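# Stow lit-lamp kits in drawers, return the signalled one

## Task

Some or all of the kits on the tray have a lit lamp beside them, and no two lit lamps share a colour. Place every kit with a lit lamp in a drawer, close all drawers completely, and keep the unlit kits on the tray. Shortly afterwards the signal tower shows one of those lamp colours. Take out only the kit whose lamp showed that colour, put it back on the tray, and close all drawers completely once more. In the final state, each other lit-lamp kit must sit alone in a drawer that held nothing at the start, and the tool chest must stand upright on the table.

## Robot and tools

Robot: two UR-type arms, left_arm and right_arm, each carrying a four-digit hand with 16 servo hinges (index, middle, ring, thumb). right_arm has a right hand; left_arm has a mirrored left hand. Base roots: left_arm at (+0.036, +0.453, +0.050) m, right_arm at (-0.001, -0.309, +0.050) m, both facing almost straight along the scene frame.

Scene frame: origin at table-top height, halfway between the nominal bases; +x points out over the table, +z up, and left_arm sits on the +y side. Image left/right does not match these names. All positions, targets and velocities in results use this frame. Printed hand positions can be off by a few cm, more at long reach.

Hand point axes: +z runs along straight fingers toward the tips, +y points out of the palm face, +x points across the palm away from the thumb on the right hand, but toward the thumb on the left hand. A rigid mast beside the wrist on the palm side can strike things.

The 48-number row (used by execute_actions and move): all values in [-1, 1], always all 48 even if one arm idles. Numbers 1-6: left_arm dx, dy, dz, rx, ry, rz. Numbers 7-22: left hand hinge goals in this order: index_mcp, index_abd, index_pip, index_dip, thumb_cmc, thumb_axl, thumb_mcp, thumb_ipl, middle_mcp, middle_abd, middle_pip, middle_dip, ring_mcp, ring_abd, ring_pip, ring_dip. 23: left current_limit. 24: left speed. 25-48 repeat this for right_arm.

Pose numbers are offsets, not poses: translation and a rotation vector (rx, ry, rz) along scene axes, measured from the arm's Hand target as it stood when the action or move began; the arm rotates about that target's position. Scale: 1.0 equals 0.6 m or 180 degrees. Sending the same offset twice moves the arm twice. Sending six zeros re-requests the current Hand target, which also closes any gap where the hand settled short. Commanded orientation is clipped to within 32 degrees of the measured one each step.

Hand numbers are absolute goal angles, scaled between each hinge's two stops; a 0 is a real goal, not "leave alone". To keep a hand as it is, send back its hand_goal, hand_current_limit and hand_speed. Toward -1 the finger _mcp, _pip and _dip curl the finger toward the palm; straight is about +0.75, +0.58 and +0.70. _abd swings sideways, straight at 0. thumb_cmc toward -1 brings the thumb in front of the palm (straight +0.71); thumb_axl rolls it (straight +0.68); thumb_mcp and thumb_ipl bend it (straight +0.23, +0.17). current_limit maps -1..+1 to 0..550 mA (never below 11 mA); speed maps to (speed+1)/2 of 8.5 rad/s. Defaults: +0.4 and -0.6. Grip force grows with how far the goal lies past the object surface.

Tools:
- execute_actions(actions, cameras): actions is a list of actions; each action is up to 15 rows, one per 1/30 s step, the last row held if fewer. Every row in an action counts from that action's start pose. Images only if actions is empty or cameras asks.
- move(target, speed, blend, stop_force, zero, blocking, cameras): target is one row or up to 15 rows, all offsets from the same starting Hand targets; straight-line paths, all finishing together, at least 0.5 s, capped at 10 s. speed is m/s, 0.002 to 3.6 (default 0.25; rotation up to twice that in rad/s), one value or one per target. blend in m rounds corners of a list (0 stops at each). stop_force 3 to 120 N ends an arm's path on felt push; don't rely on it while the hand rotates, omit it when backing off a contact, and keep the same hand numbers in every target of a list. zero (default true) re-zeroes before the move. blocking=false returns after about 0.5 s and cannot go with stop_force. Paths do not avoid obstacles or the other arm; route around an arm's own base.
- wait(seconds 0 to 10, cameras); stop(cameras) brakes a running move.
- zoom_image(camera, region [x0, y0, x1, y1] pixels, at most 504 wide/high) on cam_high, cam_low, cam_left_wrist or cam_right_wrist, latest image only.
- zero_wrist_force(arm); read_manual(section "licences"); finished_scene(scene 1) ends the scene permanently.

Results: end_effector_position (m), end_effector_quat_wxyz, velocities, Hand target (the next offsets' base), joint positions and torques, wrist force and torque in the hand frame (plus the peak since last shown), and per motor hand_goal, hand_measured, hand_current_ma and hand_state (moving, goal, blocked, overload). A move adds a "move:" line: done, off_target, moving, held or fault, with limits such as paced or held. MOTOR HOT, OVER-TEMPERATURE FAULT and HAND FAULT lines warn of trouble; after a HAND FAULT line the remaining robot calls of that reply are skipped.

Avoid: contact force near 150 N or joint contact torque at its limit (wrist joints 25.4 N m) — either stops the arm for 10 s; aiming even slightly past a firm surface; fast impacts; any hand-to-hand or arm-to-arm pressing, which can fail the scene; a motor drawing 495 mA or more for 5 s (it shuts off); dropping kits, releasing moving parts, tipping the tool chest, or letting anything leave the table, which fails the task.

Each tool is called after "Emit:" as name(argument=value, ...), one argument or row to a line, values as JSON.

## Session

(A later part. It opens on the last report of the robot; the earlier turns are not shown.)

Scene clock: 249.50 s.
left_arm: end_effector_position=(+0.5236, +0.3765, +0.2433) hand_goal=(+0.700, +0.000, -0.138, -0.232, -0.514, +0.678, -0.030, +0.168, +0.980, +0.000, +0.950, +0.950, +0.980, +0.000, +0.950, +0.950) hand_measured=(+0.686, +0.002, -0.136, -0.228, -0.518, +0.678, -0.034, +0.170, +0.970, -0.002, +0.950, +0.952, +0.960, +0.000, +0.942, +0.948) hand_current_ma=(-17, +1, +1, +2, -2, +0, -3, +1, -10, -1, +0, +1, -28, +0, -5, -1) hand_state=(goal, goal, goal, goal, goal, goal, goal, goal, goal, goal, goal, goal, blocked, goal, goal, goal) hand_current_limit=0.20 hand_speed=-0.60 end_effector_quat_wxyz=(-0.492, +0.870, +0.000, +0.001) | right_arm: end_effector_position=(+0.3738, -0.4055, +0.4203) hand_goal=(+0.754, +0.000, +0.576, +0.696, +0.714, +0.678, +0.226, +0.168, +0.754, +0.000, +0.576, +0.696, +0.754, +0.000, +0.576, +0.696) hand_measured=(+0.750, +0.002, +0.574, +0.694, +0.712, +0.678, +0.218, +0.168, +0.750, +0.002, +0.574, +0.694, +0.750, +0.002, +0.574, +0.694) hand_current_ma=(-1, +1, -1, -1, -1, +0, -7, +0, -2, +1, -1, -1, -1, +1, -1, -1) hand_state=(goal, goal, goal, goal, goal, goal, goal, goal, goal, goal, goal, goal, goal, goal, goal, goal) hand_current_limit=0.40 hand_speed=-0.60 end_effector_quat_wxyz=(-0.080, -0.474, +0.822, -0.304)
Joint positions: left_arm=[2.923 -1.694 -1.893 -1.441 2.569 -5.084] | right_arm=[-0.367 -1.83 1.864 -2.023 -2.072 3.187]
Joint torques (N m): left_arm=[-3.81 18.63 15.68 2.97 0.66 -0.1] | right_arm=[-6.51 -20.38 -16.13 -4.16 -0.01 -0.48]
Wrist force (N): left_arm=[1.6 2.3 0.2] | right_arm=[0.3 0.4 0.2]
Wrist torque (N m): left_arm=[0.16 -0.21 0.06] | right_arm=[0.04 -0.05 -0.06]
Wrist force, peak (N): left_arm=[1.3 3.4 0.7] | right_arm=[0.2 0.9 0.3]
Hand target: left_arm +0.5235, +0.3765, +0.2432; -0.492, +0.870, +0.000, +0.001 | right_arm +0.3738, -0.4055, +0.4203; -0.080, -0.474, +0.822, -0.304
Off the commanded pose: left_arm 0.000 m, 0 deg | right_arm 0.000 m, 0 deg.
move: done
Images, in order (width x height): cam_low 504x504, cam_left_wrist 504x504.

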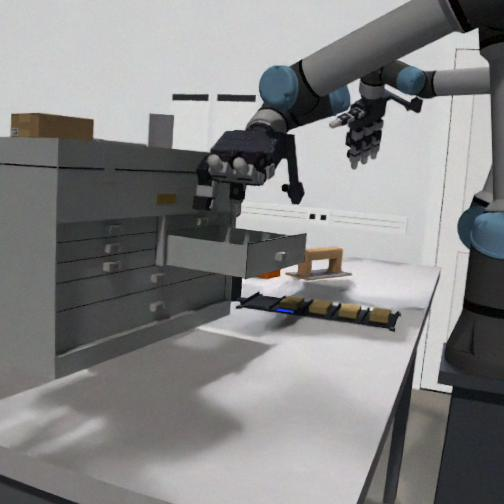

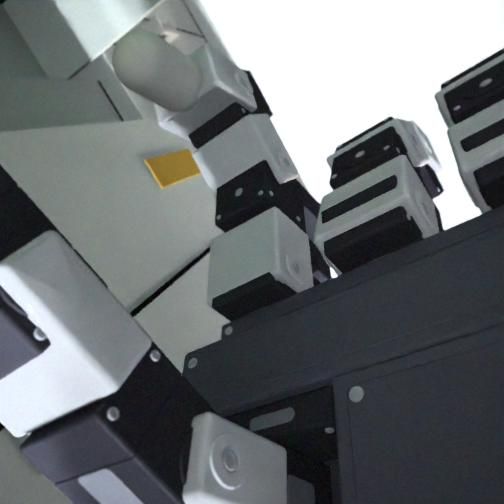

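Emit:
move(
  target=[
    [-0.0725,-0.044,0.195,0,0,0,0.70,0,-0.139,-0.232,-0.514,0.678,-0.03,0.168,0.98,0,0.95,0.95,0.98,0,0.95,0.95,0.4,-0.6,0,0,0.0,0,0,0,0.754,0,0.576,0.696,0.714,0.678,0.226,0.168,0.754,0,0.576,0.696,0.754,0,0.576,0.696,0.4,-0.6],
    [-0.3725,0.006,0.195,-0.1215,0.1335,-0.515,0.822,0.2,0.796,0.841,0.714,0.678,0.226,0.168,0.822,-0.2,0.796,0.841,-0.068,0,-0.3,0.696,0.4,-0.6,0.009,0.279,-0.025,0,0,0.139,0.754,0,0.576,0.696,0.714,0.678,0.226,0.168,0.754,0,0.576,0.696,0.754,0,0.576,0.696,0.4,-0.6],
    [-0.4473,0.0333,0.1435,-0.1215,0.1335,-0.515,0.822,0.2,0.796,0.841,0.714,0.678,0.226,0.168,0.822,-0.2,0.796,0.841,-0.068,0,-0.3,0.696,0.4,-0.6,-0.098,0.537,-0.05,0,0,0.278,0.754,0,0.576,0.696,0.714,0.678,0.226,0.168,0.754,0,0.576,0.696,0.754,0,0.576,0.696,0.4,-0.6],
  ],
  speed=0.2,
  blend=0.02,
  cameras=["cam_low","cam_right_wrist"],
)

Emit:
zoom_image(
  camera="cam_right_wrist",
  region=[300, 220, 480, 430],
)

Scene clock: 259.63 s.
left_arm: end_effector_position=(+0.2552, +0.3964, +0.3293) hand_goal=(+0.822, +0.200, +0.796, +0.842, +0.714, +0.678, +0.226, +0.168, +0.822, -0.200, +0.796, +0.842, -0.068, +0.000, -0.300, +0.696) hand_measured=(+0.812, +0.196, +0.790, +0.838, +0.702, +0.678, +0.216, +0.170, +0.816, -0.196, +0.796, +0.844, -0.056, -0.002, -0.292, +0.698) hand_current_ma=(-11, -2, -5, -2, -11, +0, -12, +0, -5, +2, +0, +1, +13, +0, +6, +1) hand_state=(goal, goal, goal, goal, goal, goal, goal, goal, goal, goal, goal, goal, goal, goal, goal, goal) hand_current_limit=0.40 hand_speed=-0.60 end_effector_quat_wxyz=(+0.175, -0.653, +0.712, -0.191) | right_arm: end_effector_position=(+0.3151, -0.0833, +0.3904) hand_goal=(+0.754, +0.000, +0.576, +0.696, +0.714, +0.678, +0.226, +0.168, +0.754, +0.000, +0.576, +0.696, +0.754, +0.000, +0.576, +0.696) hand_measured=(+0.750, +0.002, +0.574, +0.694, +0.712, +0.678, +0.218, +0.168, +0.750, +0.002, +0.574, +0.694, +0.750, +0.002, +0.574, +0.694) hand_current_ma=(-1, +1, -1, -1, -1, +0, -7, +0, -2, +1, -1, -1, -1, +1, -1, -1) hand_state=(goal, goal, goal, goal, goal, goal, goal, goal, goal, goal, goal, goal, goal, goal, goal, goal) hand_current_limit=0.40 hand_speed=-0.60 end_effector_quat_wxyz=(-0.056, +0.777, -0.545, +0.310)
Joint positions: left_arm=[3.77 -0.6 -2.339 -1.368 1.229 -2.478] | right_arm=[0.505 -1.821 1.935 -2.102 -2.071 3.186]
Joint torques (N m): left_arm=[2.86 -17.28 36.42 4.67 2.15 0.19] | right_arm=[8.15 -19.16 -16.55 0.06 -0.74 0.52]
Wrist force (N): left_arm=[1.5 1.4 0.7] | right_arm=[-0.2 0.9 0.0]
Wrist torque (N m): left_arm=[0.08 -0.16 0.18] | right_arm=[0.13 0.03 -0.12]
Wrist force, peak (N): left_arm=[2.2 4.2 1.5] | right_arm=[-1.9 0.8 -0.5]
Hand target: left_arm +0.2551, +0.3964, +0.3293; -0.175, +0.653, -0.712, +0.191 | right_arm +0.3150, -0.0833, +0.3903; -0.056, +0.777, -0.545, +0.310
Off the commanded pose: left_arm 0.000 m, 0 deg | right_arm 0.000 m, 0 deg.
move: done; blend cut to 0 m at target 2
Images, in order (width x height): cam_low 504x504, cam_right_wrist 504x504.

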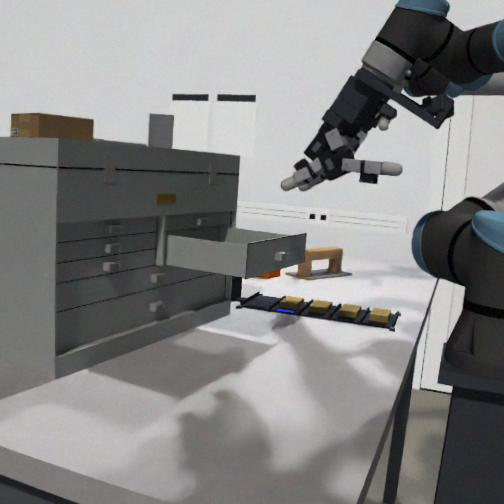

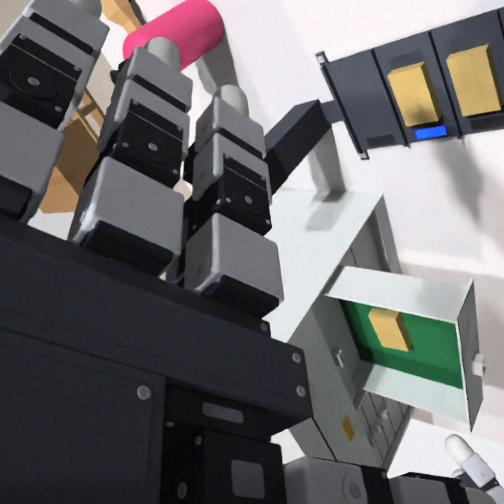

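Scaled by 2.400 from the camera's 504x504 image, which has a finer 720x720 frame.

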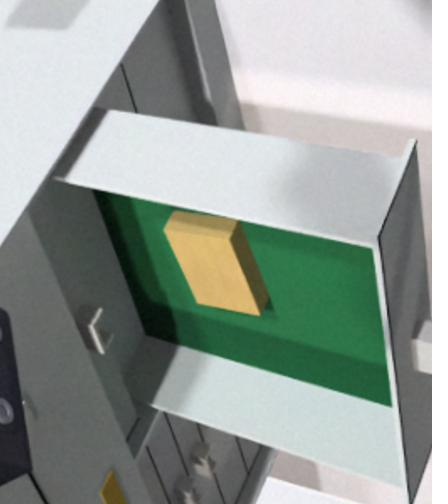

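Emit:
execute_actions(
  actions=[],
  cameras=["all"],
)

Scene clock: 262.07 s.
left_arm: end_effector_position=(+0.2551, +0.3964, +0.3293) hand_goal=(+0.822, +0.200, +0.796, +0.842, +0.714, +0.678, +0.226, +0.168, +0.822, -0.200, +0.796, +0.842, -0.068, +0.000, -0.300, +0.696) hand_measured=(+0.812, +0.196, +0.790, +0.838, +0.702, +0.678, +0.216, +0.170, +0.816, -0.196, +0.796, +0.844, -0.056, -0.002, -0.292, +0.698) hand_current_ma=(-11, -2, -5, -2, -11, +0, -12, +0, -5, +2, +0, +1, +13, +0, +6, +1) hand_state=(goal, goal, goal, goal, goal, goal, goal, goal, goal, goal, goal, goal, goal, goal, goal, goal) hand_current_limit=0.40 hand_speed=-0.60 end_effector_quat_wxyz=(+0.175, -0.653, +0.712, -0.191) | right_arm: end_effector_position=(+0.3150, -0.0833, +0.3903) hand_goal=(+0.754, +0.000, +0.576, +0.696, +0.714, +0.678, +0.226, +0.168, +0.754, +0.000, +0.576, +0.696, +0.754, +0.000, +0.576, +0.696) hand_measured=(+0.750, +0.002, +0.574, +0.694, +0.712, +0.678, +0.218, +0.168, +0.750, +0.002, +0.574, +0.694, +0.750, +0.002, +0.574, +0.694) hand_current_ma=(-1, +1, -1, -1, -1, +0, -7, +0, -2, +1, -1, -1, -1, +1, -1, -1) hand_state=(goal, goal, goal, goal, goal, goal, goal, goal, goal, goal, goal, goal, goal, goal, goal, goal) hand_current_limit=0.40 hand_speed=-0.60 end_effector_quat_wxyz=(-0.056, +0.777, -0.545, +0.310)
Joint positions: left_arm=[3.771 -0.6 -2.339 -1.368 1.229 -2.477] | right_arm=[0.505 -1.821 1.935 -2.102 -2.071 3.186]
Joint velocities: within noise
Joint torques (N m): left_arm=[5.64 -24.06 35.65 1.98 1.89 0.94] | right_arm=[9.14 -20.46 -13.53 -0.16 0.58 -0.94]
Wrist force (N): left_arm=[1.7 1.4 0.6] | right_arm=[-0.3 0.9 0.1]
Wrist torque (N m): left_arm=[0.10 -0.19 0.20] | right_arm=[0.13 0.04 -0.13]
Wrist force, peak (N): left_arm=[1.8 1.5 0.5] | right_arm=[-0.3 1.1 0.0]
Hand target: left_arm +0.2551, +0.3964, +0.3293; -0.175, +0.653, -0.712, +0.191 | right_arm +0.3150, -0.0833, +0.3903; -0.056, +0.777, -0.545, +0.310
Off the commanded pose: left_arm 0.000 m, 0 deg | right_arm 0.000 m, 0 deg.

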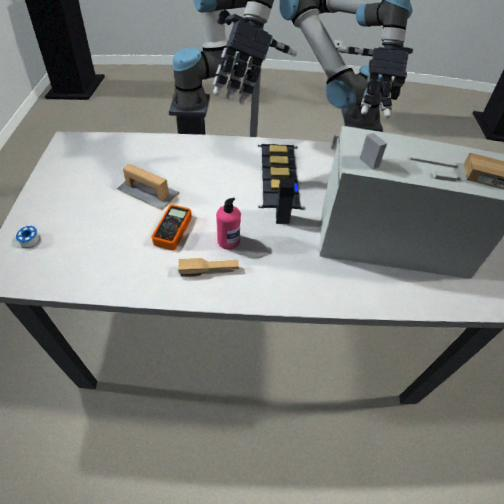

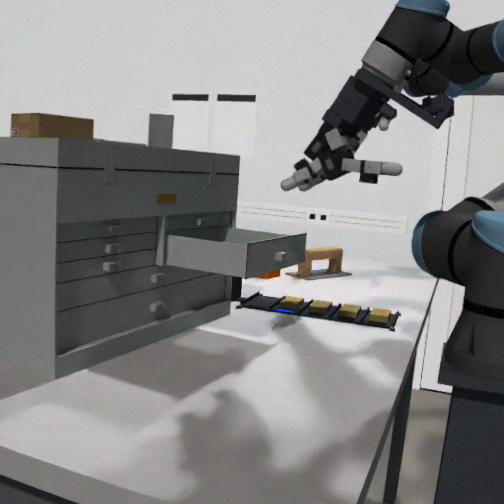

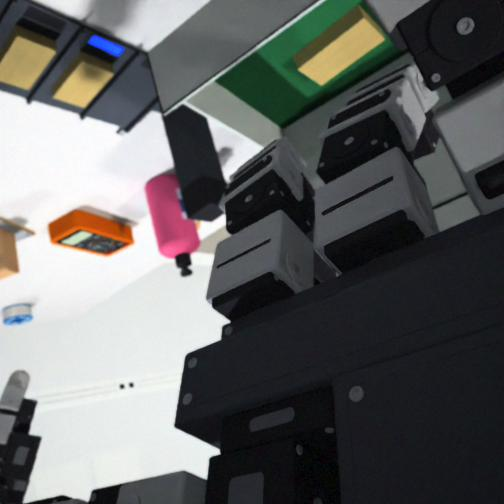

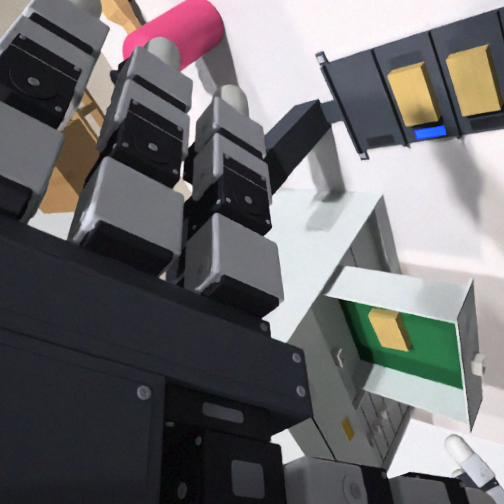

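Emit:
move(
  target=[
    [0,0,-0.2075,0,0,0,0.822,0.2,0.796,0.842,0.714,0.678,0.226,0.168,0.822,-0.2,0.796,0.842,-0.068,0,-0.3,0.696,0.4,-0.6,0,0,0,0,0,0,0.754,0,0.576,0.696,0.714,0.678,0.226,0.168,0.754,0,0.576,0.696,0.754,0,0.576,0.696,0.4,-0.6],
    [0.0175,-0.0015,-0.2075,0,0,0,0.822,0.2,0.796,0.842,0.714,0.678,0.226,0.168,0.822,-0.2,0.796,0.842,-0.068,0,-0.3,0.696,0.4,-0.6,0,0,0,0,0,0,0.754,0,0.576,0.696,0.714,0.678,0.226,0.168,0.754,0,0.576,0.696,0.754,0,0.576,0.696,0.4,-0.6],
    [0.3058,-0.0307,-0.2075,0,0,0,0.822,0.2,0.796,0.842,0.714,0.678,0.226,0.168,0.822,-0.2,0.796,0.842,-0.068,0,-0.3,0.696,0.4,-0.6,0,0,0,0,0,0,0.754,0,0.576,0.696,0.714,0.678,0.226,0.168,0.754,0,0.576,0.696,0.754,0,0.576,0.696,0.4,-0.6],
  ],
  speed=[0.15,0.03,0.06],
  blend=[0,0.003,0],
  cameras=["cam_low","cam_right_wrist"],
)

Emit:
move(
  target=[0.03,-0.0031,0,0,0,0,0.822,0.2,0.796,0.842,0.714,0.678,0.226,0.168,0.822,-0.2,0.796,0.842,-0.068,0,-0.3,0.696,0.4,-0.6,0,0,0,0,0,0,0.754,0,0.576,0.696,0.714,0.678,0.226,0.168,0.754,0,0.576,0.696,0.754,0,0.576,0.696,0.4,-0.6],
  speed=0.015,
  stop_force=10,
  cameras=["cam_low","cam_right_wrist"],
)

Scene clock: 268.53 s.
left_arm: end_effector_position=(+0.4386, +0.3780, +0.2048) hand_goal=(+0.822, +0.200, +0.796, +0.842, +0.714, +0.678, +0.226, +0.168, +0.822, -0.200, +0.796, +0.842, -0.068, +0.000, -0.300, +0.696) hand_measured=(+0.806, +0.202, +0.790, +0.842, +0.702, +0.678, +0.218, +0.168, +0.816, -0.196, +0.796, +0.844, -0.056, -0.002, -0.292, +0.698) hand_current_ma=(-20, +1, -5, +0, -11, +0, -11, +0, -5, +2, +0, +1, +13, +0, +6, +1) hand_state=(goal, goal, goal, goal, goal, goal, goal, goal, goal, goal, goal, goal, goal, goal, goal, goal) hand_current_limit=0.40 hand_speed=-0.60 end_effector_quat_wxyz=(+0.175, -0.653, +0.712, -0.191) | right_arm: end_effector_position=(+0.3150, -0.0833, +0.3903) hand_goal=(+0.754, +0.000, +0.576, +0.696, +0.714, +0.678, +0.226, +0.168, +0.754, +0.000, +0.576, +0.696, +0.754, +0.000, +0.576, +0.696) hand_measured=(+0.750, +0.002, +0.574, +0.694, +0.712, +0.678, +0.218, +0.168, +0.750, +0.002, +0.574, +0.694, +0.750, +0.002, +0.574, +0.694) hand_current_ma=(-1, +1, -1, -1, -1, +0, -7, +0, -2, +1, -1, -1, -1, +1, -1, -1) hand_state=(goal, goal, goal, goal, goal, goal, goal, goal, goal, goal, goal, goal, goal, goal, goal, goal) hand_current_limit=0.40 hand_speed=-0.60 end_effector_quat_wxyz=(-0.056, +0.777, -0.545, +0.310)
Joint positions: left_arm=[3.36 -1.43 -2.354 -0.427 1.411 -2.858] | right_arm=[0.505 -1.821 1.935 -2.102 -2.071 3.186]
Joint torques (N m): left_arm=[6.37 15.42 15.14 0.88 -2.8 1.55] | right_arm=[8.7 -20.71 -13.1 -0.63 0.43 -0.8]
Wrist force (N): left_arm=[0.9 1.3 0.3] | right_arm=[-0.2 1.0 0.0]
Wrist torque (N m): left_arm=[0.12 -0.09 0.07] | right_arm=[0.14 0.03 -0.12]
Wrist force, peak (N): left_arm=[0.9 3.7 -2.6] | right_arm=[-0.3 1.1 0.0]
Hand target: left_arm +0.4386, +0.3780, +0.2048; -0.175, +0.653, -0.712, +0.191 | right_arm +0.3150, -0.0833, +0.3903; -0.056, +0.777, -0.545, +0.310
Off the commanded pose: left_arm 0.000 m, 0 deg | right_arm 0.000 m, 0 deg.
move: done
Images, in order (width x height): cam_low 504x504, cam_right_wrist 504x504.

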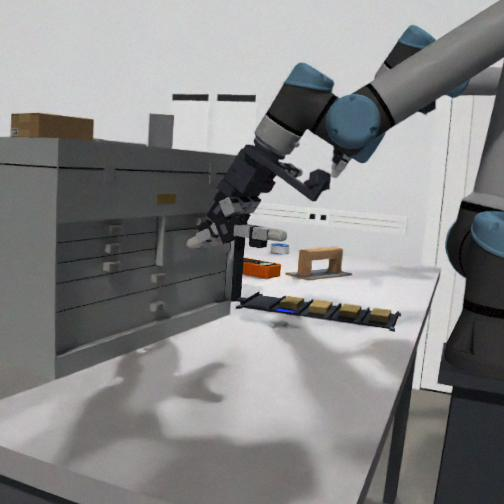

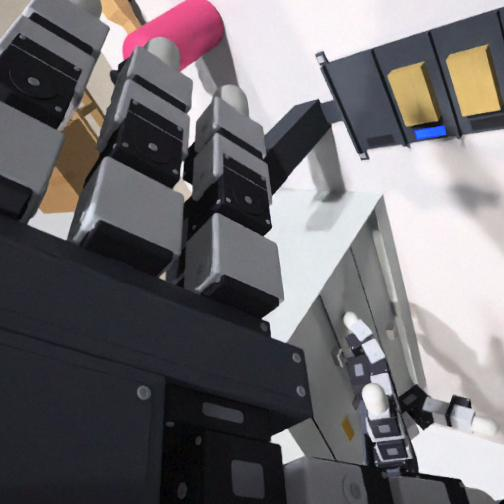

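Scene clock: 269.93 s.
left_arm: end_effector_position=(+0.4470, +0.3772, +0.2048) hand_goal=(+0.822, +0.200, +0.796, +0.842, +0.714, +0.678, +0.226, +0.168, +0.822, -0.200, +0.796, +0.842, -0.068, +0.000, -0.300, +0.696) hand_measured=(+0.792, +0.206, +0.792, +0.844, +0.704, +0.678, +0.218, +0.168, +0.808, -0.198, +0.796, +0.844, -0.056, -0.002, -0.292, +0.698) hand_current_ma=(-52, +4, -2, +1, -11, +0, -11, +0, -15, +0, +0, +1, +13, +0, +6, +1) hand_state=(blocked, goal, goal, goal, goal, goal, goal, goal, goal, goal, goal, goal, goal, goal, goal, goal) hand_current_limit=0.40 hand_speed=-0.60 end_effector_quat_wxyz=(+0.175, -0.653, +0.712, -0.191) | right_arm: end_effector_position=(+0.3150, -0.0833, +0.3903) hand_goal=(+0.754, +0.000, +0.576, +0.696, +0.714, +0.678, +0.226, +0.168, +0.754, +0.000, +0.576, +0.696, +0.754, +0.000, +0.576, +0.696) hand_measured=(+0.750, +0.002, +0.574, +0.694, +0.712, +0.678, +0.218, +0.168, +0.750, +0.002, +0.574, +0.694, +0.750, +0.002, +0.574, +0.694) hand_current_ma=(-1, +1, -1, -1, -1, +0, -7, +0, -2, +1, -1, -1, -1, +1, -1, -1) hand_state=(goal, goal, goal, goal, goal, goal, goal, goal, goal, goal, goal, goal, goal, goal, goal, goal) hand_current_limit=0.40 hand_speed=-0.60 end_effector_quat_wxyz=(-0.056, +0.777, -0.545, +0.310)
Joint positions: left_arm=[3.352 -1.454 -2.334 -0.422 1.415 -2.865] | right_arm=[0.505 -1.821 1.935 -2.102 -2.071 3.186]
Joint torques (N m): left_arm=[6.81 24.02 10.75 1.07 -2.97 1.29] | right_arm=[9.43 -20.84 -13.64 -0.71 0.29 -0.79]
Wrist force (N): left_arm=[0.9 2.2 -0.7] | right_arm=[-0.4 0.9 0.0]
Wrist torque (N m): left_arm=[0.19 -0.04 0.12] | right_arm=[0.13 0.05 -0.13]
Wrist force, peak (N): left_arm=[1.3 8.3 -10.2] | right_arm=[-0.2 1.1 -0.1]
Hand target: left_arm +0.4470, +0.3772, +0.2048; -0.175, +0.653, -0.712, +0.191 (not the last commanded pose) | right_arm +0.3150, -0.0833, +0.3903; -0.056, +0.777, -0.545, +0.310
Off the commanded pose: left_arm 0.010 m, 0 deg | right_arm 0.000 m, 0 deg.
move: contact (left_arm)
Images, in order (width x height): cam_low 504x504, cam_right_wrist 504x504.

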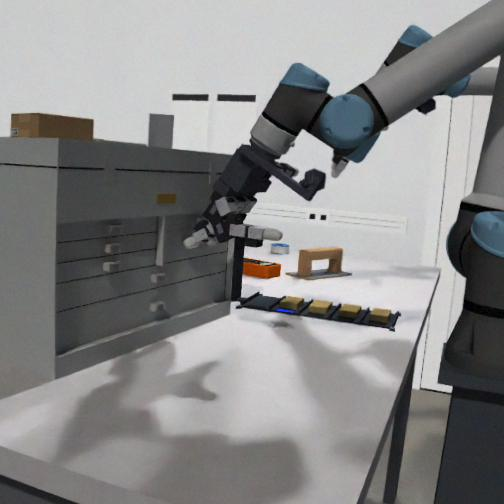

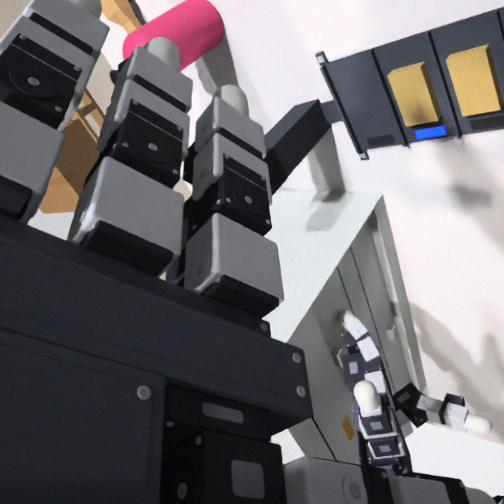

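Emit:
move(
  target=[
    [-0.04,0.0045,0,0,0,0,0.822,0.2,0.796,0.842,0.714,0.678,0.226,0.168,0.822,-0.2,0.796,0.842,-0.068,0,-0.3,0.696,0.4,-0.6,0,0,0,0,0,0,0.754,0,0.576,0.696,0.714,0.678,0.226,0.168,0.754,0,0.576,0.696,0.754,0,0.576,0.696,0.4,-0.6],
    [-0.04,0.0045,0.09,0,0,0,0.822,0.2,0.796,0.842,0.714,0.678,0.226,0.168,0.822,-0.2,0.796,0.842,-0.068,0,-0.3,0.696,0.4,-0.6,0,0,0,0,0,0,0.754,0,0.576,0.696,0.714,0.678,0.226,0.168,0.754,0,0.576,0.696,0.754,0,0.576,0.696,0.4,-0.6],
  ],
  speed=[0.1,0.1],
  cameras=["cam_low","cam_right_wrist","cam_left_wrist"],
)

Scene clock: 272.37 s.
left_arm: end_effector_position=(+0.4230, +0.3799, +0.2588) hand_goal=(+0.822, +0.200, +0.796, +0.842, +0.714, +0.678, +0.226, +0.168, +0.822, -0.200, +0.796, +0.842, -0.068, +0.000, -0.300, +0.696) hand_measured=(+0.808, +0.202, +0.792, +0.844, +0.704, +0.678, +0.218, +0.168, +0.808, -0.198, +0.796, +0.844, -0.056, -0.002, -0.292, +0.698) hand_current_ma=(-17, +1, -2, +1, -11, +0, -11, +0, -15, +0, +0, +1, +12, +0, +6, +1) hand_state=(goal, goal, goal, goal, goal, goal, goal, goal, goal, goal, goal, goal, goal, goal, goal, goal) hand_current_limit=0.40 hand_speed=-0.60 end_effector_quat_wxyz=(+0.175, -0.653, +0.712, -0.191) | right_arm: end_effector_position=(+0.3150, -0.0833, +0.3903) hand_goal=(+0.754, +0.000, +0.576, +0.696, +0.714, +0.678, +0.226, +0.168, +0.754, +0.000, +0.576, +0.696, +0.754, +0.000, +0.576, +0.696) hand_measured=(+0.750, +0.002, +0.574, +0.694, +0.712, +0.678, +0.218, +0.168, +0.750, +0.002, +0.574, +0.694, +0.750, +0.002, +0.574, +0.694) hand_current_ma=(-1, +1, -1, -1, -1, +0, -7, +0, -2, +1, -1, -1, -1, +1, -1, -1) hand_state=(goal, goal, goal, goal, goal, goal, goal, goal, goal, goal, goal, goal, goal, goal, goal, goal) hand_current_limit=0.40 hand_speed=-0.60 end_effector_quat_wxyz=(-0.056, +0.777, -0.545, +0.310)
Joint positions: left_arm=[3.376 -1.293 -2.293 -0.627 1.403 -2.843] | right_arm=[0.505 -1.821 1.935 -2.102 -2.071 3.186]
Joint torques (N m): left_arm=[7.29 7.17 22.58 1.87 -0.86 1.5] | right_arm=[8.98 -21.1 -13.83 -0.8 0.15 -0.7]
Wrist force (N): left_arm=[1.0 1.3 0.3] | right_arm=[-0.3 0.9 0.1]
Wrist torque (N m): left_arm=[0.13 -0.10 0.08] | right_arm=[0.13 0.04 -0.13]
Wrist force, peak (N): left_arm=[1.1 2.5 -0.7] | right_arm=[-0.3 1.1 0.1]
Hand target: left_arm +0.4230, +0.3799, +0.2588; -0.175, +0.653, -0.712, +0.191 | right_arm +0.3150, -0.0833, +0.3903; -0.056, +0.777, -0.545, +0.310
Off the commanded pose: left_arm 0.000 m, 0 deg | right_arm 0.000 m, 0 deg.
move: done
Images, in order (width x height): cam_low 504x504, cam_left_wrist 504x504, cam_right_wrist 504x504.

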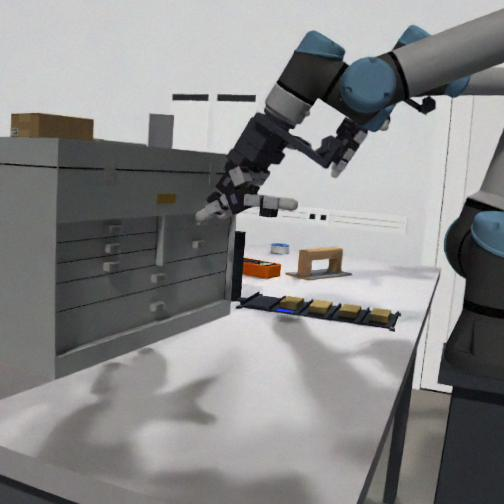

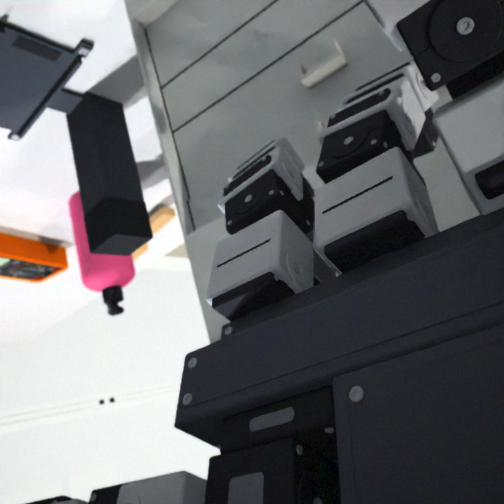

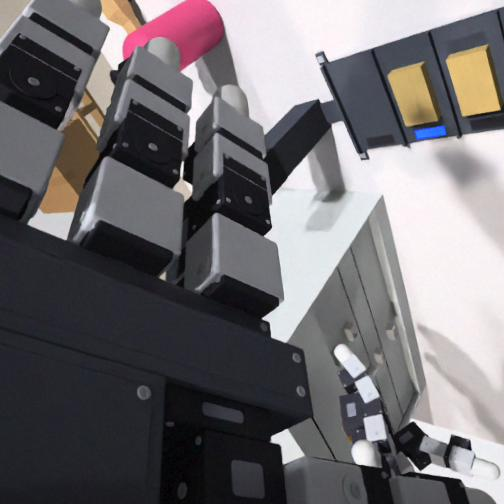

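Emit:
zoom_image(
  camera="cam_low",
  region=[60, 180, 310, 370],
)

Emit:
zoom_image(
  camera="cam_right_wrist",
  region=[280, 300, 440, 480],
)

Scaled by 2.016 from the camera's 504x504 image, which has a finer 720x720 frame.

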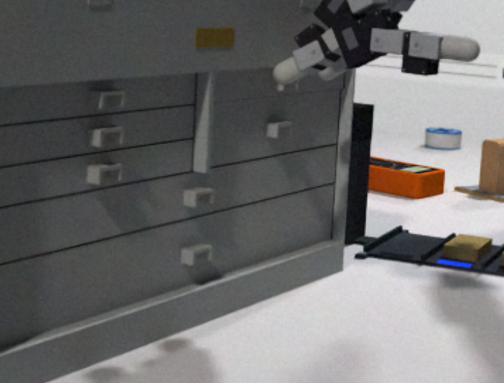

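Scaled by 2.800 from the camera's 504x504 image, which has a finer 720x720 frame.

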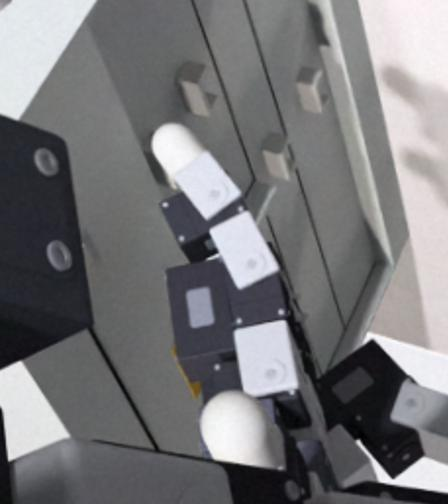

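Emit:
move(
  target=[0.012,-0.0013,0,0,0,0,0.822,0.2,0.796,0.842,0.714,0.678,0.226,0.168,0.822,-0.2,0.796,0.842,-0.068,0,-0.3,0.696,0.4,-0.6,0,0,0,0,0,0,0.754,0,0.576,0.696,0.714,0.678,0.226,0.168,0.754,0,0.576,0.696,0.754,0,0.576,0.696,0.4,-0.6],
  speed=0.05,
)

Emit:
move(
  target=[0.04,-0.0042,0,0,0,0,0.822,0.2,0.796,0.842,0.714,0.678,0.226,0.168,0.822,-0.2,0.796,0.842,-0.068,0,-0.3,0.696,0.4,-0.6,0,0,0,0,0,0,0.754,0,0.576,0.696,0.714,0.678,0.226,0.168,0.754,0,0.576,0.696,0.754,0,0.576,0.696,0.4,-0.6],
  speed=0.012,
  stop_force=4,
  cameras=["cam_low","cam_right_wrist"],
)

Scene clock: 273.97 s.
left_arm: end_effector_position=(+0.4303, +0.3791, +0.2589) hand_goal=(+0.822, +0.200, +0.796, +0.842, +0.714, +0.678, +0.226, +0.168, +0.822, -0.200, +0.796, +0.842, -0.068, +0.000, -0.300, +0.696) hand_measured=(+0.808, +0.202, +0.792, +0.844, +0.704, +0.678, +0.218, +0.168, +0.808, -0.198, +0.796, +0.844, -0.056, -0.002, -0.292, +0.698) hand_current_ma=(-17, +1, -2, +1, -11, +0, -11, +0, -15, +0, +0, +1, +12, +0, +6, +1) hand_state=(goal, goal, goal, goal, goal, goal, goal, goal, goal, goal, goal, goal, goal, goal, goal, goal) hand_current_limit=0.40 hand_speed=-0.60 end_effector_quat_wxyz=(+0.175, -0.653, +0.712, -0.191) | right_arm: end_effector_position=(+0.3150, -0.0833, +0.3903) hand_goal=(+0.754, +0.000, +0.576, +0.696, +0.714, +0.678, +0.226, +0.168, +0.754, +0.000, +0.576, +0.696, +0.754, +0.000, +0.576, +0.696) hand_measured=(+0.750, +0.002, +0.574, +0.694, +0.712, +0.678, +0.218, +0.168, +0.750, +0.002, +0.574, +0.694, +0.750, +0.002, +0.574, +0.694) hand_current_ma=(-1, +1, -1, -1, -1, +0, -7, +0, -2, +1, -1, -1, -1, +1, -1, -1) hand_state=(goal, goal, goal, goal, goal, goal, goal, goal, goal, goal, goal, goal, goal, goal, goal, goal) hand_current_limit=0.40 hand_speed=-0.60 end_effector_quat_wxyz=(-0.056, +0.777, -0.545, +0.310)
Joint positions: left_arm=[3.369 -1.315 -2.278 -0.619 1.407 -2.85] | right_arm=[0.505 -1.821 1.935 -2.102 -2.071 3.186]
Joint torques (N m): left_arm=[6.14 20.62 15.07 2.85 1.64 0.5] | right_arm=[8.71 -20.89 -13.39 -1.07 0.12 -0.6]
Wrist force (N): left_arm=[0.9 1.5 0.6] | right_arm=[-0.1 0.8 0.2]
Wrist torque (N m): left_arm=[0.12 -0.09 0.13] | right_arm=[0.10 0.01 -0.11]
Wrist force, peak (N): left_arm=[1.0 1.7 0.2] | right_arm=[-0.2 1.1 0.0]
Hand target: left_arm +0.4302, +0.3791, +0.2588; -0.175, +0.653, -0.712, +0.191 | right_arm +0.3150, -0.0833, +0.3903; -0.056, +0.777, -0.545, +0.310
Off the commanded pose: left_arm 0.000 m, 0 deg | right_arm 0.000 m, 0 deg.
move: done

Scene clock: 275.83 s.
left_arm: end_effector_position=(+0.4420, +0.3778, +0.2588) hand_goal=(+0.822, +0.200, +0.796, +0.842, +0.714, +0.678, +0.226, +0.168, +0.822, -0.200, +0.796, +0.842, -0.068, +0.000, -0.300, +0.696) hand_measured=(+0.778, +0.200, +0.770, +0.832, +0.704, +0.678, +0.218, +0.168, +0.782, -0.198, +0.778, +0.834, -0.056, -0.002, -0.292, +0.698) hand_current_ma=(-87, +0, -37, -9, -11, +0, -11, +0, -76, +0, -22, -7, +12, +0, +6, +1) hand_state=(blocked, goal, blocked, goal, goal, goal, goal, goal, blocked, goal, goal, goal, goal, goal, goal, goal) hand_current_limit=0.40 hand_speed=-0.60 end_effector_quat_wxyz=(+0.175, -0.653, +0.712, -0.191) | right_arm: end_effector_position=(+0.3150, -0.0833, +0.3903) hand_goal=(+0.754, +0.000, +0.576, +0.696, +0.714, +0.678, +0.226, +0.168, +0.754, +0.000, +0.576, +0.696, +0.754, +0.000, +0.576, +0.696) hand_measured=(+0.750, +0.002, +0.574, +0.694, +0.712, +0.678, +0.218, +0.168, +0.750, +0.002, +0.574, +0.694, +0.750, +0.002, +0.574, +0.694) hand_current_ma=(-1, +1, -1, -1, -1, +0, -7, +0, -2, +1, -1, -1, -1, +1, -1, -1) hand_state=(goal, goal, goal, goal, goal, goal, goal, goal, goal, goal, goal, goal, goal, goal, goal, goal) hand_current_limit=0.40 hand_speed=-0.60 end_effector_quat_wxyz=(-0.056, +0.777, -0.545, +0.310)
Joint positions: left_arm=[3.357 -1.351 -2.253 -0.607 1.413 -2.861] | right_arm=[0.505 -1.821 1.935 -2.102 -2.071 3.186]
Joint torques (N m): left_arm=[8.36 23.22 15.3 1.69 -3.05 1.56] | right_arm=[8.47 -21.2 -13.54 -1.19 0.16 -0.62]
Wrist force (N): left_arm=[1.3 3.8 2.2] | right_arm=[-0.1 0.9 0.0]
Wrist torque (N m): left_arm=[-0.21 -0.13 0.14] | right_arm=[0.13 0.01 -0.10]
Wrist force, peak (N): left_arm=[0.9 6.1 0.9] | right_arm=[-0.3 1.1 0.1]
Hand target: left_arm +0.4420, +0.3778, +0.2588; -0.175, +0.653, -0.712, +0.191 (not the last commanded pose) | right_arm +0.3150, -0.0833, +0.3903; -0.056, +0.777, -0.545, +0.310
Off the commanded pose: left_arm 0.012 m, 0 deg | right_arm 0.000 m, 0 deg.
move: contact (left_arm)
Images, in order (width x height): cam_low 504x504, cam_right_wrist 504x504.

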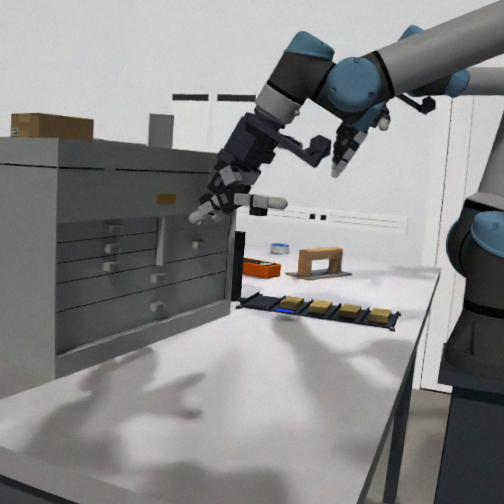

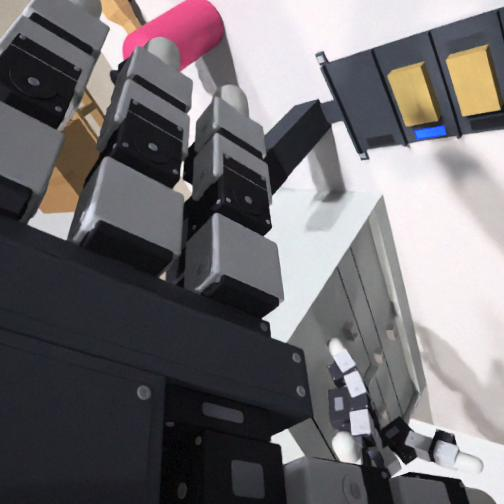

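Emit:
zoom_image(
  camera="cam_low",
  region=[140, 170, 260, 290],
)

Emit:
zoom_image(
  camera="cam_right_wrist",
  region=[300, 240, 440, 400],
)

Scaled by 4.200 from the camera's 504x504 image, which has a finer 720x720 frame.

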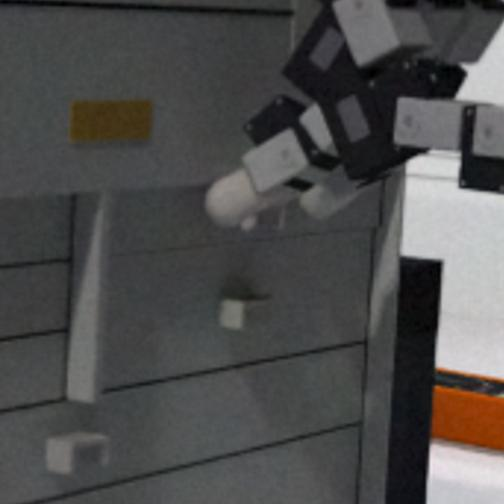

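Scaled by 3.150 from the camera's 504x504 image, which has a finer 720x720 frame.

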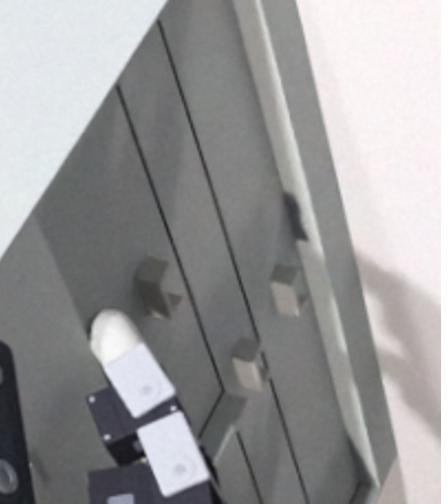

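Emit:
move(
  target=[
    [-0.01,0.001,0,0,0,0,0.822,0.2,0.796,0.842,0.714,0.678,0.226,0.168,0.822,-0.2,0.796,0.842,-0.068,0,-0.3,0.696,0.4,-0.6,0,0,0,0,0,0,0.754,0,0.576,0.696,0.714,0.678,0.226,0.168,0.754,0,0.576,0.696,0.754,0,0.576,0.696,0.4,-0.6],
    [-0.01,0.001,-0.0142,0,0,0,0.822,0.2,0.796,0.842,0.714,0.678,0.226,0.168,0.822,-0.2,0.796,0.842,-0.068,0,-0.3,0.696,0.4,-0.6,0,0,0,0,0,0,0.754,0,0.576,0.696,0.714,0.678,0.226,0.168,0.754,0,0.576,0.696,0.754,0,0.576,0.696,0.4,-0.6],
  ],
  speed=0.04,
)

Emit:
move(
  target=[0.035,-0.0037,0,0,0,0,0.822,0.2,0.796,0.842,0.714,0.678,0.226,0.168,0.822,-0.2,0.796,0.842,-0.068,0,-0.3,0.696,0.4,-0.6,0,0,0,0,0,0,0.754,0,0.576,0.696,0.714,0.678,0.226,0.168,0.754,0,0.576,0.696,0.754,0,0.576,0.696,0.4,-0.6],
  speed=0.012,
  stop_force=4,
  cameras=["cam_low","cam_right_wrist"],
)

Emit:
zoom_image(
  camera="cam_low",
  region=[140, 170, 260, 290],
)

Scene clock: 278.17 s.
left_arm: end_effector_position=(+0.4360, +0.3784, +0.2502) hand_goal=(+0.822, +0.200, +0.796, +0.842, +0.714, +0.678, +0.226, +0.168, +0.822, -0.200, +0.796, +0.842, -0.068, +0.000, -0.300, +0.696) hand_measured=(+0.806, +0.200, +0.788, +0.838, +0.704, +0.678, +0.218, +0.168, +0.804, -0.198, +0.790, +0.838, -0.056, -0.002, -0.292, +0.698) hand_current_ma=(-19, +0, -5, -2, -11, +0, -11, +0, -24, +0, -5, -2, +12, +0, +6, +1) hand_state=(goal, goal, goal, goal, goal, goal, goal, goal, goal, goal, goal, goal, goal, goal, goal, goal) hand_current_limit=0.40 hand_speed=-0.60 end_effector_quat_wxyz=(+0.175, -0.653, +0.712, -0.191) | right_arm: end_effector_position=(+0.3150, -0.0833, +0.3903) hand_goal=(+0.754, +0.000, +0.576, +0.696, +0.714, +0.678, +0.226, +0.168, +0.754, +0.000, +0.576, +0.696, +0.754, +0.000, +0.576, +0.696) hand_measured=(+0.750, +0.002, +0.574, +0.694, +0.712, +0.678, +0.218, +0.168, +0.750, +0.002, +0.574, +0.694, +0.750, +0.002, +0.574, +0.694) hand_current_ma=(-1, +1, -1, -1, -1, +0, -7, +0, -2, +1, -1, -1, -1, +1, -1, -1) hand_state=(goal, goal, goal, goal, goal, goal, goal, goal, goal, goal, goal, goal, goal, goal, goal, goal) hand_current_limit=0.40 hand_speed=-0.60 end_effector_quat_wxyz=(-0.056, +0.777, -0.545, +0.310)
Joint positions: left_arm=[3.363 -1.345 -2.282 -0.585 1.41 -2.856] | right_arm=[0.505 -1.821 1.935 -2.102 -2.071 3.186]
Joint torques (N m): left_arm=[-5.9 23.14 33.71 0.76 -0.39 -0.5] | right_arm=[9.45 -20.74 -13.26 -1.35 0.12 -0.46]
Wrist force (N): left_arm=[1.0 1.5 0.4] | right_arm=[-0.1 0.9 0.0]
Wrist torque (N m): left_arm=[0.13 -0.10 -0.08] | right_arm=[0.13 0.02 -0.11]
Wrist force, peak (N): left_arm=[1.2 3.9 2.5] | right_arm=[-0.5 1.0 0.0]
Hand target: left_arm +0.4360, +0.3784, +0.2503; -0.175, +0.653, -0.712, +0.191 | right_arm +0.3150, -0.0833, +0.3903; -0.056, +0.777, -0.545, +0.310
Off the commanded pose: left_arm 0.000 m, 0 deg | right_arm 0.000 m, 0 deg.
move: done

Scene clock: 280.00 s.
left_arm: end_effector_position=(+0.4475, +0.3772, +0.2503) hand_goal=(+0.822, +0.200, +0.796, +0.842, +0.714, +0.678, +0.226, +0.168, +0.822, -0.200, +0.796, +0.842, -0.068, +0.000, -0.300, +0.696) hand_measured=(+0.792, +0.200, +0.786, +0.840, +0.704, +0.678, +0.218, +0.168, +0.800, -0.198, +0.788, +0.838, -0.056, -0.002, -0.292, +0.698) hand_current_ma=(-51, +0, -10, -1, -10, +0, -11, +0, -32, +0, -7, -2, +12, +0, +6, +1) hand_state=(blocked, goal, goal, goal, goal, goal, goal, goal, blocked, goal, goal, goal, goal, goal, goal, goal) hand_current_limit=0.40 hand_speed=-0.60 end_effector_quat_wxyz=(+0.175, -0.653, +0.712, -0.191) | right_arm: end_effector_position=(+0.3150, -0.0833, +0.3903) hand_goal=(+0.754, +0.000, +0.576, +0.696, +0.714, +0.678, +0.226, +0.168, +0.754, +0.000, +0.576, +0.696, +0.754, +0.000, +0.576, +0.696) hand_measured=(+0.750, +0.002, +0.574, +0.694, +0.712, +0.678, +0.218, +0.168, +0.750, +0.002, +0.574, +0.694, +0.750, +0.002, +0.574, +0.694) hand_current_ma=(-1, +1, -1, -1, -1, +0, -7, +0, -2, +1, -1, -1, -1, +1, -1, -1) hand_state=(goal, goal, goal, goal, goal, goal, goal, goal, goal, goal, goal, goal, goal, goal, goal, goal) hand_current_limit=0.40 hand_speed=-0.60 end_effector_quat_wxyz=(-0.056, +0.777, -0.545, +0.310)
Joint positions: left_arm=[3.351 -1.379 -2.257 -0.575 1.415 -2.866] | right_arm=[0.505 -1.821 1.935 -2.102 -2.071 3.186]
Joint torques (N m): left_arm=[7.03 24.44 13.16 1.27 -2.91 1.48] | right_arm=[8.99 -20.11 -13.59 -1.5 -0.08 -0.41]
Wrist force (N): left_arm=[1.2 2.7 0.8] | right_arm=[-0.1 0.8 0.0]
Wrist torque (N m): left_arm=[0.05 -0.12 0.14] | right_arm=[0.12 0.00 -0.11]
Wrist force, peak (N): left_arm=[0.8 5.6 -2.6] | right_arm=[-0.2 1.1 0.1]
Hand target: left_arm +0.4475, +0.3772, +0.2503; -0.175, +0.653, -0.712, +0.191 (not the last commanded pose) | right_arm +0.3150, -0.0833, +0.3903; -0.056, +0.777, -0.545, +0.310
Off the commanded pose: left_arm 0.010 m, 0 deg | right_arm 0.000 m, 0 deg.
move: contact (left_arm)
Images, in order (width x height): cam_low 504x504, cam_right_wrist 504x504.

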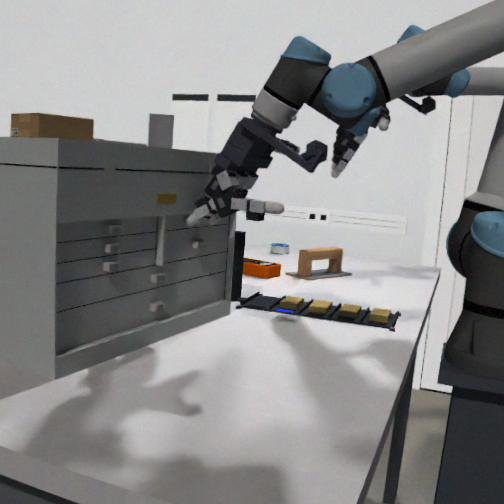

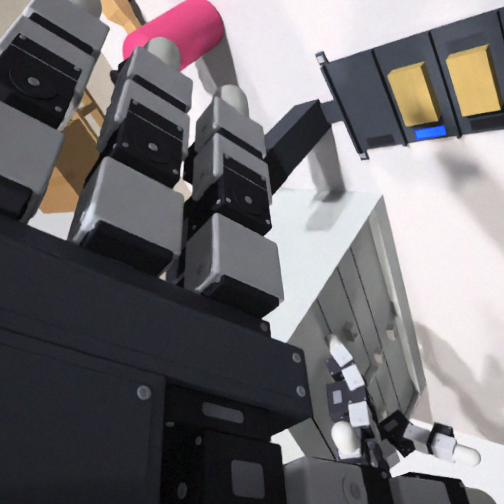

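Scaled by 4.200 from the camera's 504x504 image, which has a finer 720x720 frame.

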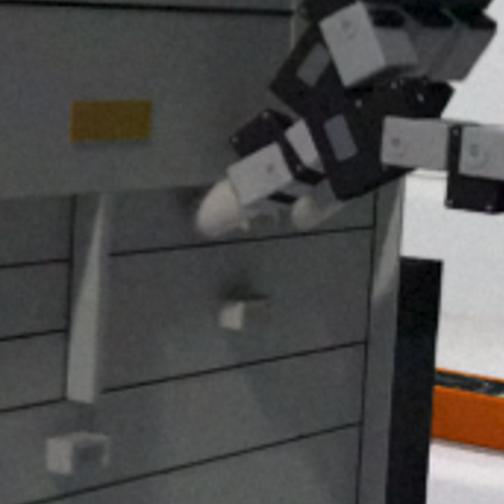

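Emit:
move(
  target=[-0.005,0.0005,0,0,0,0,0.822,-0.3,0.796,0.842,0.714,0.678,0.226,0.168,0.822,0.3,0.796,0.842,-0.068,0,-0.3,0.696,0.6,-0.8,0,0,0,0,0,0,0.754,0,0.576,0.696,0.714,0.678,0.226,0.168,0.754,0,0.576,0.696,0.754,0,0.576,0.696,0.4,-0.6],
  speed=0.02,
  cameras=["cam_low","cam_left_wrist"],
)

Emit:
zoom_image(
  camera="cam_low",
  region=[140, 170, 260, 290],
)

Scene clock: 281.03 s.
left_arm: end_effector_position=(+0.4444, +0.3775, +0.2503) hand_goal=(+0.822, -0.300, +0.796, +0.842, +0.714, +0.678, +0.226, +0.168, +0.822, +0.300, +0.796, +0.842, -0.068, +0.000, -0.300, +0.696) hand_measured=(+0.800, +0.028, +0.786, +0.840, +0.704, +0.678, +0.218, +0.168, +0.804, +0.016, +0.790, +0.838, -0.056, -0.002, -0.292, +0.698) hand_current_ma=(-34, +440, -10, -1, -10, +0, -11, +0, -24, -440, -5, -2, +12, +0, +6, +1) hand_state=(blocked, blocked, goal, goal, goal, goal, goal, goal, goal, blocked, goal, goal, goal, goal, goal, goal) hand_current_limit=0.60 hand_speed=-0.80 end_effector_quat_wxyz=(+0.175, -0.653, +0.712, -0.191) | right_arm: end_effector_position=(+0.3150, -0.0833, +0.3903) hand_goal=(+0.754, +0.000, +0.576, +0.696, +0.714, +0.678, +0.226, +0.168, +0.754, +0.000, +0.576, +0.696, +0.754, +0.000, +0.576, +0.696) hand_measured=(+0.750, +0.002, +0.574, +0.694, +0.712, +0.678, +0.218, +0.168, +0.750, +0.002, +0.574, +0.694, +0.750, +0.002, +0.574, +0.694) hand_current_ma=(-1, +1, -1, -1, -1, +0, -7, +0, -2, +1, -1, -1, -1, +1, -1, -1) hand_state=(goal, goal, goal, goal, goal, goal, goal, goal, goal, goal, goal, goal, goal, goal, goal, goal) hand_current_limit=0.40 hand_speed=-0.60 end_effector_quat_wxyz=(-0.056, +0.777, -0.545, +0.310)
Joint positions: left_arm=[3.354 -1.37 -2.264 -0.577 1.414 -2.863] | right_arm=[0.505 -1.821 1.935 -2.102 -2.071 3.186]
Joint torques (N m): left_arm=[2.28 8.99 21.19 1.77 -2.47 0.83] | right_arm=[9.09 -20.34 -13.33 -1.57 0.05 -0.45]
Wrist force (N): left_arm=[1.6 1.0 2.5] | right_arm=[-0.3 0.9 0.0]
Wrist torque (N m): left_arm=[-0.11 -0.09 -0.01] | right_arm=[0.14 0.04 -0.13]
Wrist force, peak (N): left_arm=[2.5 1.1 2.5] | right_arm=[-0.2 1.0 0.1]
Hand target: left_arm +0.4445, +0.3775, +0.2503; -0.175, +0.653, -0.712, +0.191 | right_arm +0.3150, -0.0833, +0.3903; -0.056, +0.777, -0.545, +0.310
Off the commanded pose: left_arm 0.000 m, 0 deg | right_arm 0.000 m, 0 deg.
move: done
Images, in order (width x height): cam_low 504x504, cam_left_wrist 504x504.

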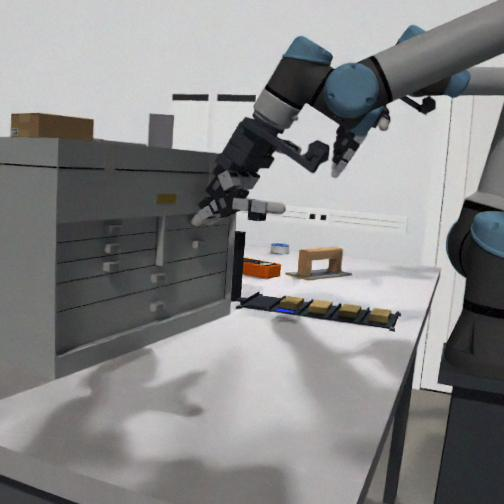

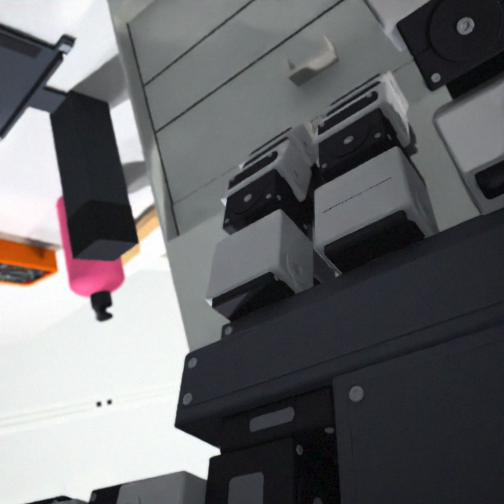

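Scaled by 4.200 from the camera's 504x504 image, which has a finer 720x720 frame.

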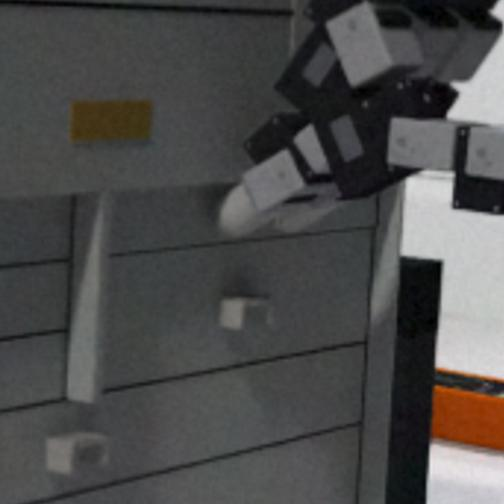

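Emit:
move(
  target=[-0.292,0.0325,0,0,0,0,0.822,-0.3,0.796,0.842,0.714,0.678,0.226,0.168,0.822,0.3,0.796,0.842,-0.068,0,-0.3,0.696,0.6,-0.8,0,0,0,0,0,0,0.754,0,0.576,0.696,0.714,0.678,0.226,0.168,0.754,0,0.576,0.696,0.754,0,0.576,0.696,0.4,-0.6],
  speed=0.035,
  cameras=["cam_low","cam_left_wrist","cam_right_wrist"],
)

Scene clock: 286.83 s.
left_arm: end_effector_position=(+0.2693, +0.3970, +0.2502) hand_goal=(+0.822, -0.300, +0.796, +0.842, +0.714, +0.678, +0.226, +0.168, +0.822, +0.300, +0.796, +0.842, -0.068, +0.000, -0.300, +0.696) hand_measured=(+0.800, +0.012, +0.786, +0.838, +0.704, +0.678, +0.218, +0.168, +0.804, +0.010, +0.790, +0.840, -0.056, -0.002, -0.292, +0.698) hand_current_ma=(-30, +440, -10, -2, -10, +0, -11, +0, -24, -440, -4, -1, +12, +0, +6, +1) hand_state=(blocked, blocked, goal, goal, goal, goal, goal, goal, goal, blocked, goal, goal, goal, goal, goal, goal) hand_current_limit=0.60 hand_speed=-0.80 end_effector_quat_wxyz=(+0.175, -0.653, +0.712, -0.191) | right_arm: end_effector_position=(+0.3150, -0.0833, +0.3903) hand_goal=(+0.754, +0.000, +0.576, +0.696, +0.714, +0.678, +0.226, +0.168, +0.754, +0.000, +0.576, +0.696, +0.754, +0.000, +0.576, +0.696) hand_measured=(+0.750, +0.002, +0.574, +0.694, +0.712, +0.678, +0.218, +0.168, +0.750, +0.002, +0.574, +0.694, +0.750, +0.002, +0.574, +0.694) hand_current_ma=(-1, +1, -1, -1, -1, +0, -7, +0, -2, +1, -1, -1, -1, +1, -1, -1) hand_state=(goal, goal, goal, goal, goal, goal, goal, goal, goal, goal, goal, goal, goal, goal, goal, goal) hand_current_limit=0.40 hand_speed=-0.60 end_effector_quat_wxyz=(-0.056, +0.777, -0.545, +0.310)
Joint positions: left_arm=[3.713 -0.651 -2.54 -1.098 1.252 -2.533] | right_arm=[0.505 -1.821 1.935 -2.102 -2.071 3.186]
Joint torques (N m): left_arm=[-1.83 -11.21 35.26 2.9 0.8 -0.04] | right_arm=[8.44 -20.78 -13.73 -2.02 -0.18 -0.22]
Wrist force (N): left_arm=[-3.1 2.3 0.1] | right_arm=[-0.1 0.9 0.1]
Wrist torque (N m): left_arm=[0.07 -0.70 -0.33] | right_arm=[0.12 0.00 -0.10]
Wrist force, peak (N): left_arm=[-3.8 0.9 2.6] | right_arm=[-0.1 1.1 0.0]
Hand target: left_arm +0.2693, +0.3970, +0.2503; -0.175, +0.653, -0.712, +0.191 | right_arm +0.3150, -0.0833, +0.3903; -0.056, +0.777, -0.545, +0.310
Off the commanded pose: left_arm 0.000 m, 0 deg | right_arm 0.000 m, 0 deg.
move: done
Images, in order (width x height): cam_low 504x504, cam_left_wrist 504x504, cam_right_wrist 504x504.

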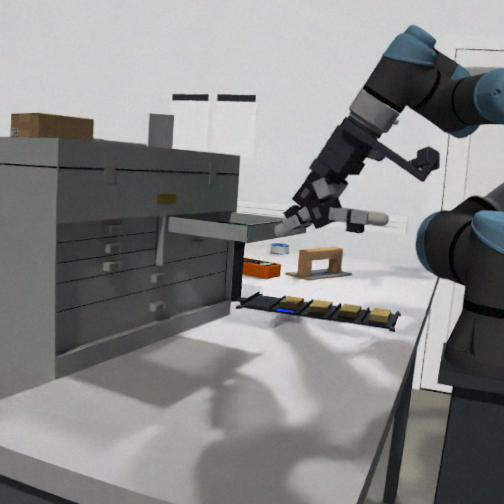

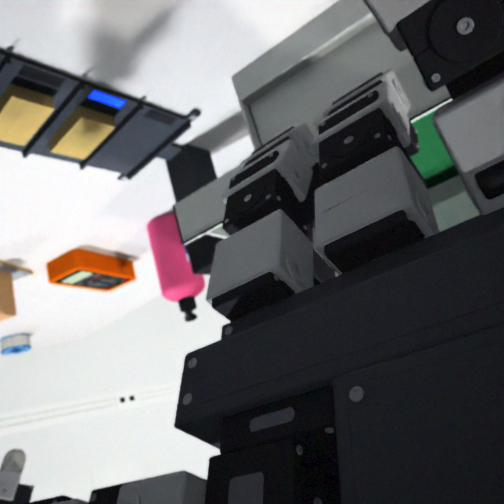

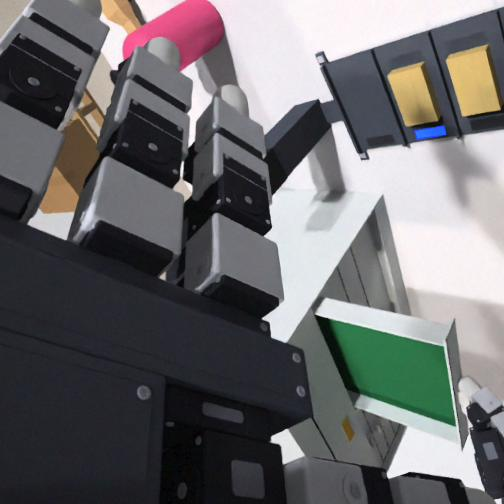

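Emit:
zoom_image(
  camera="cam_right_wrist",
  region=[290, 280, 490, 470],
)

Scaled by 2.520 from the camera's 504x504 image, which has a finer 720x720 frame.

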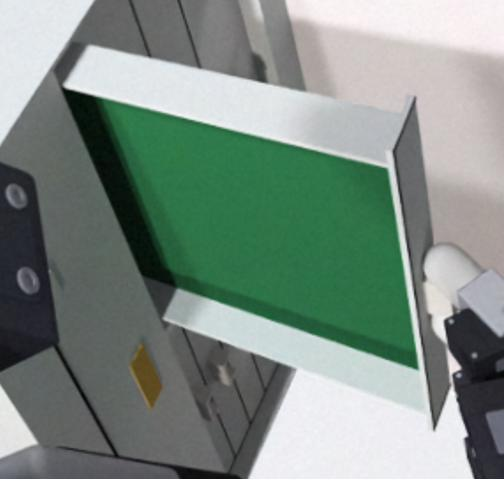

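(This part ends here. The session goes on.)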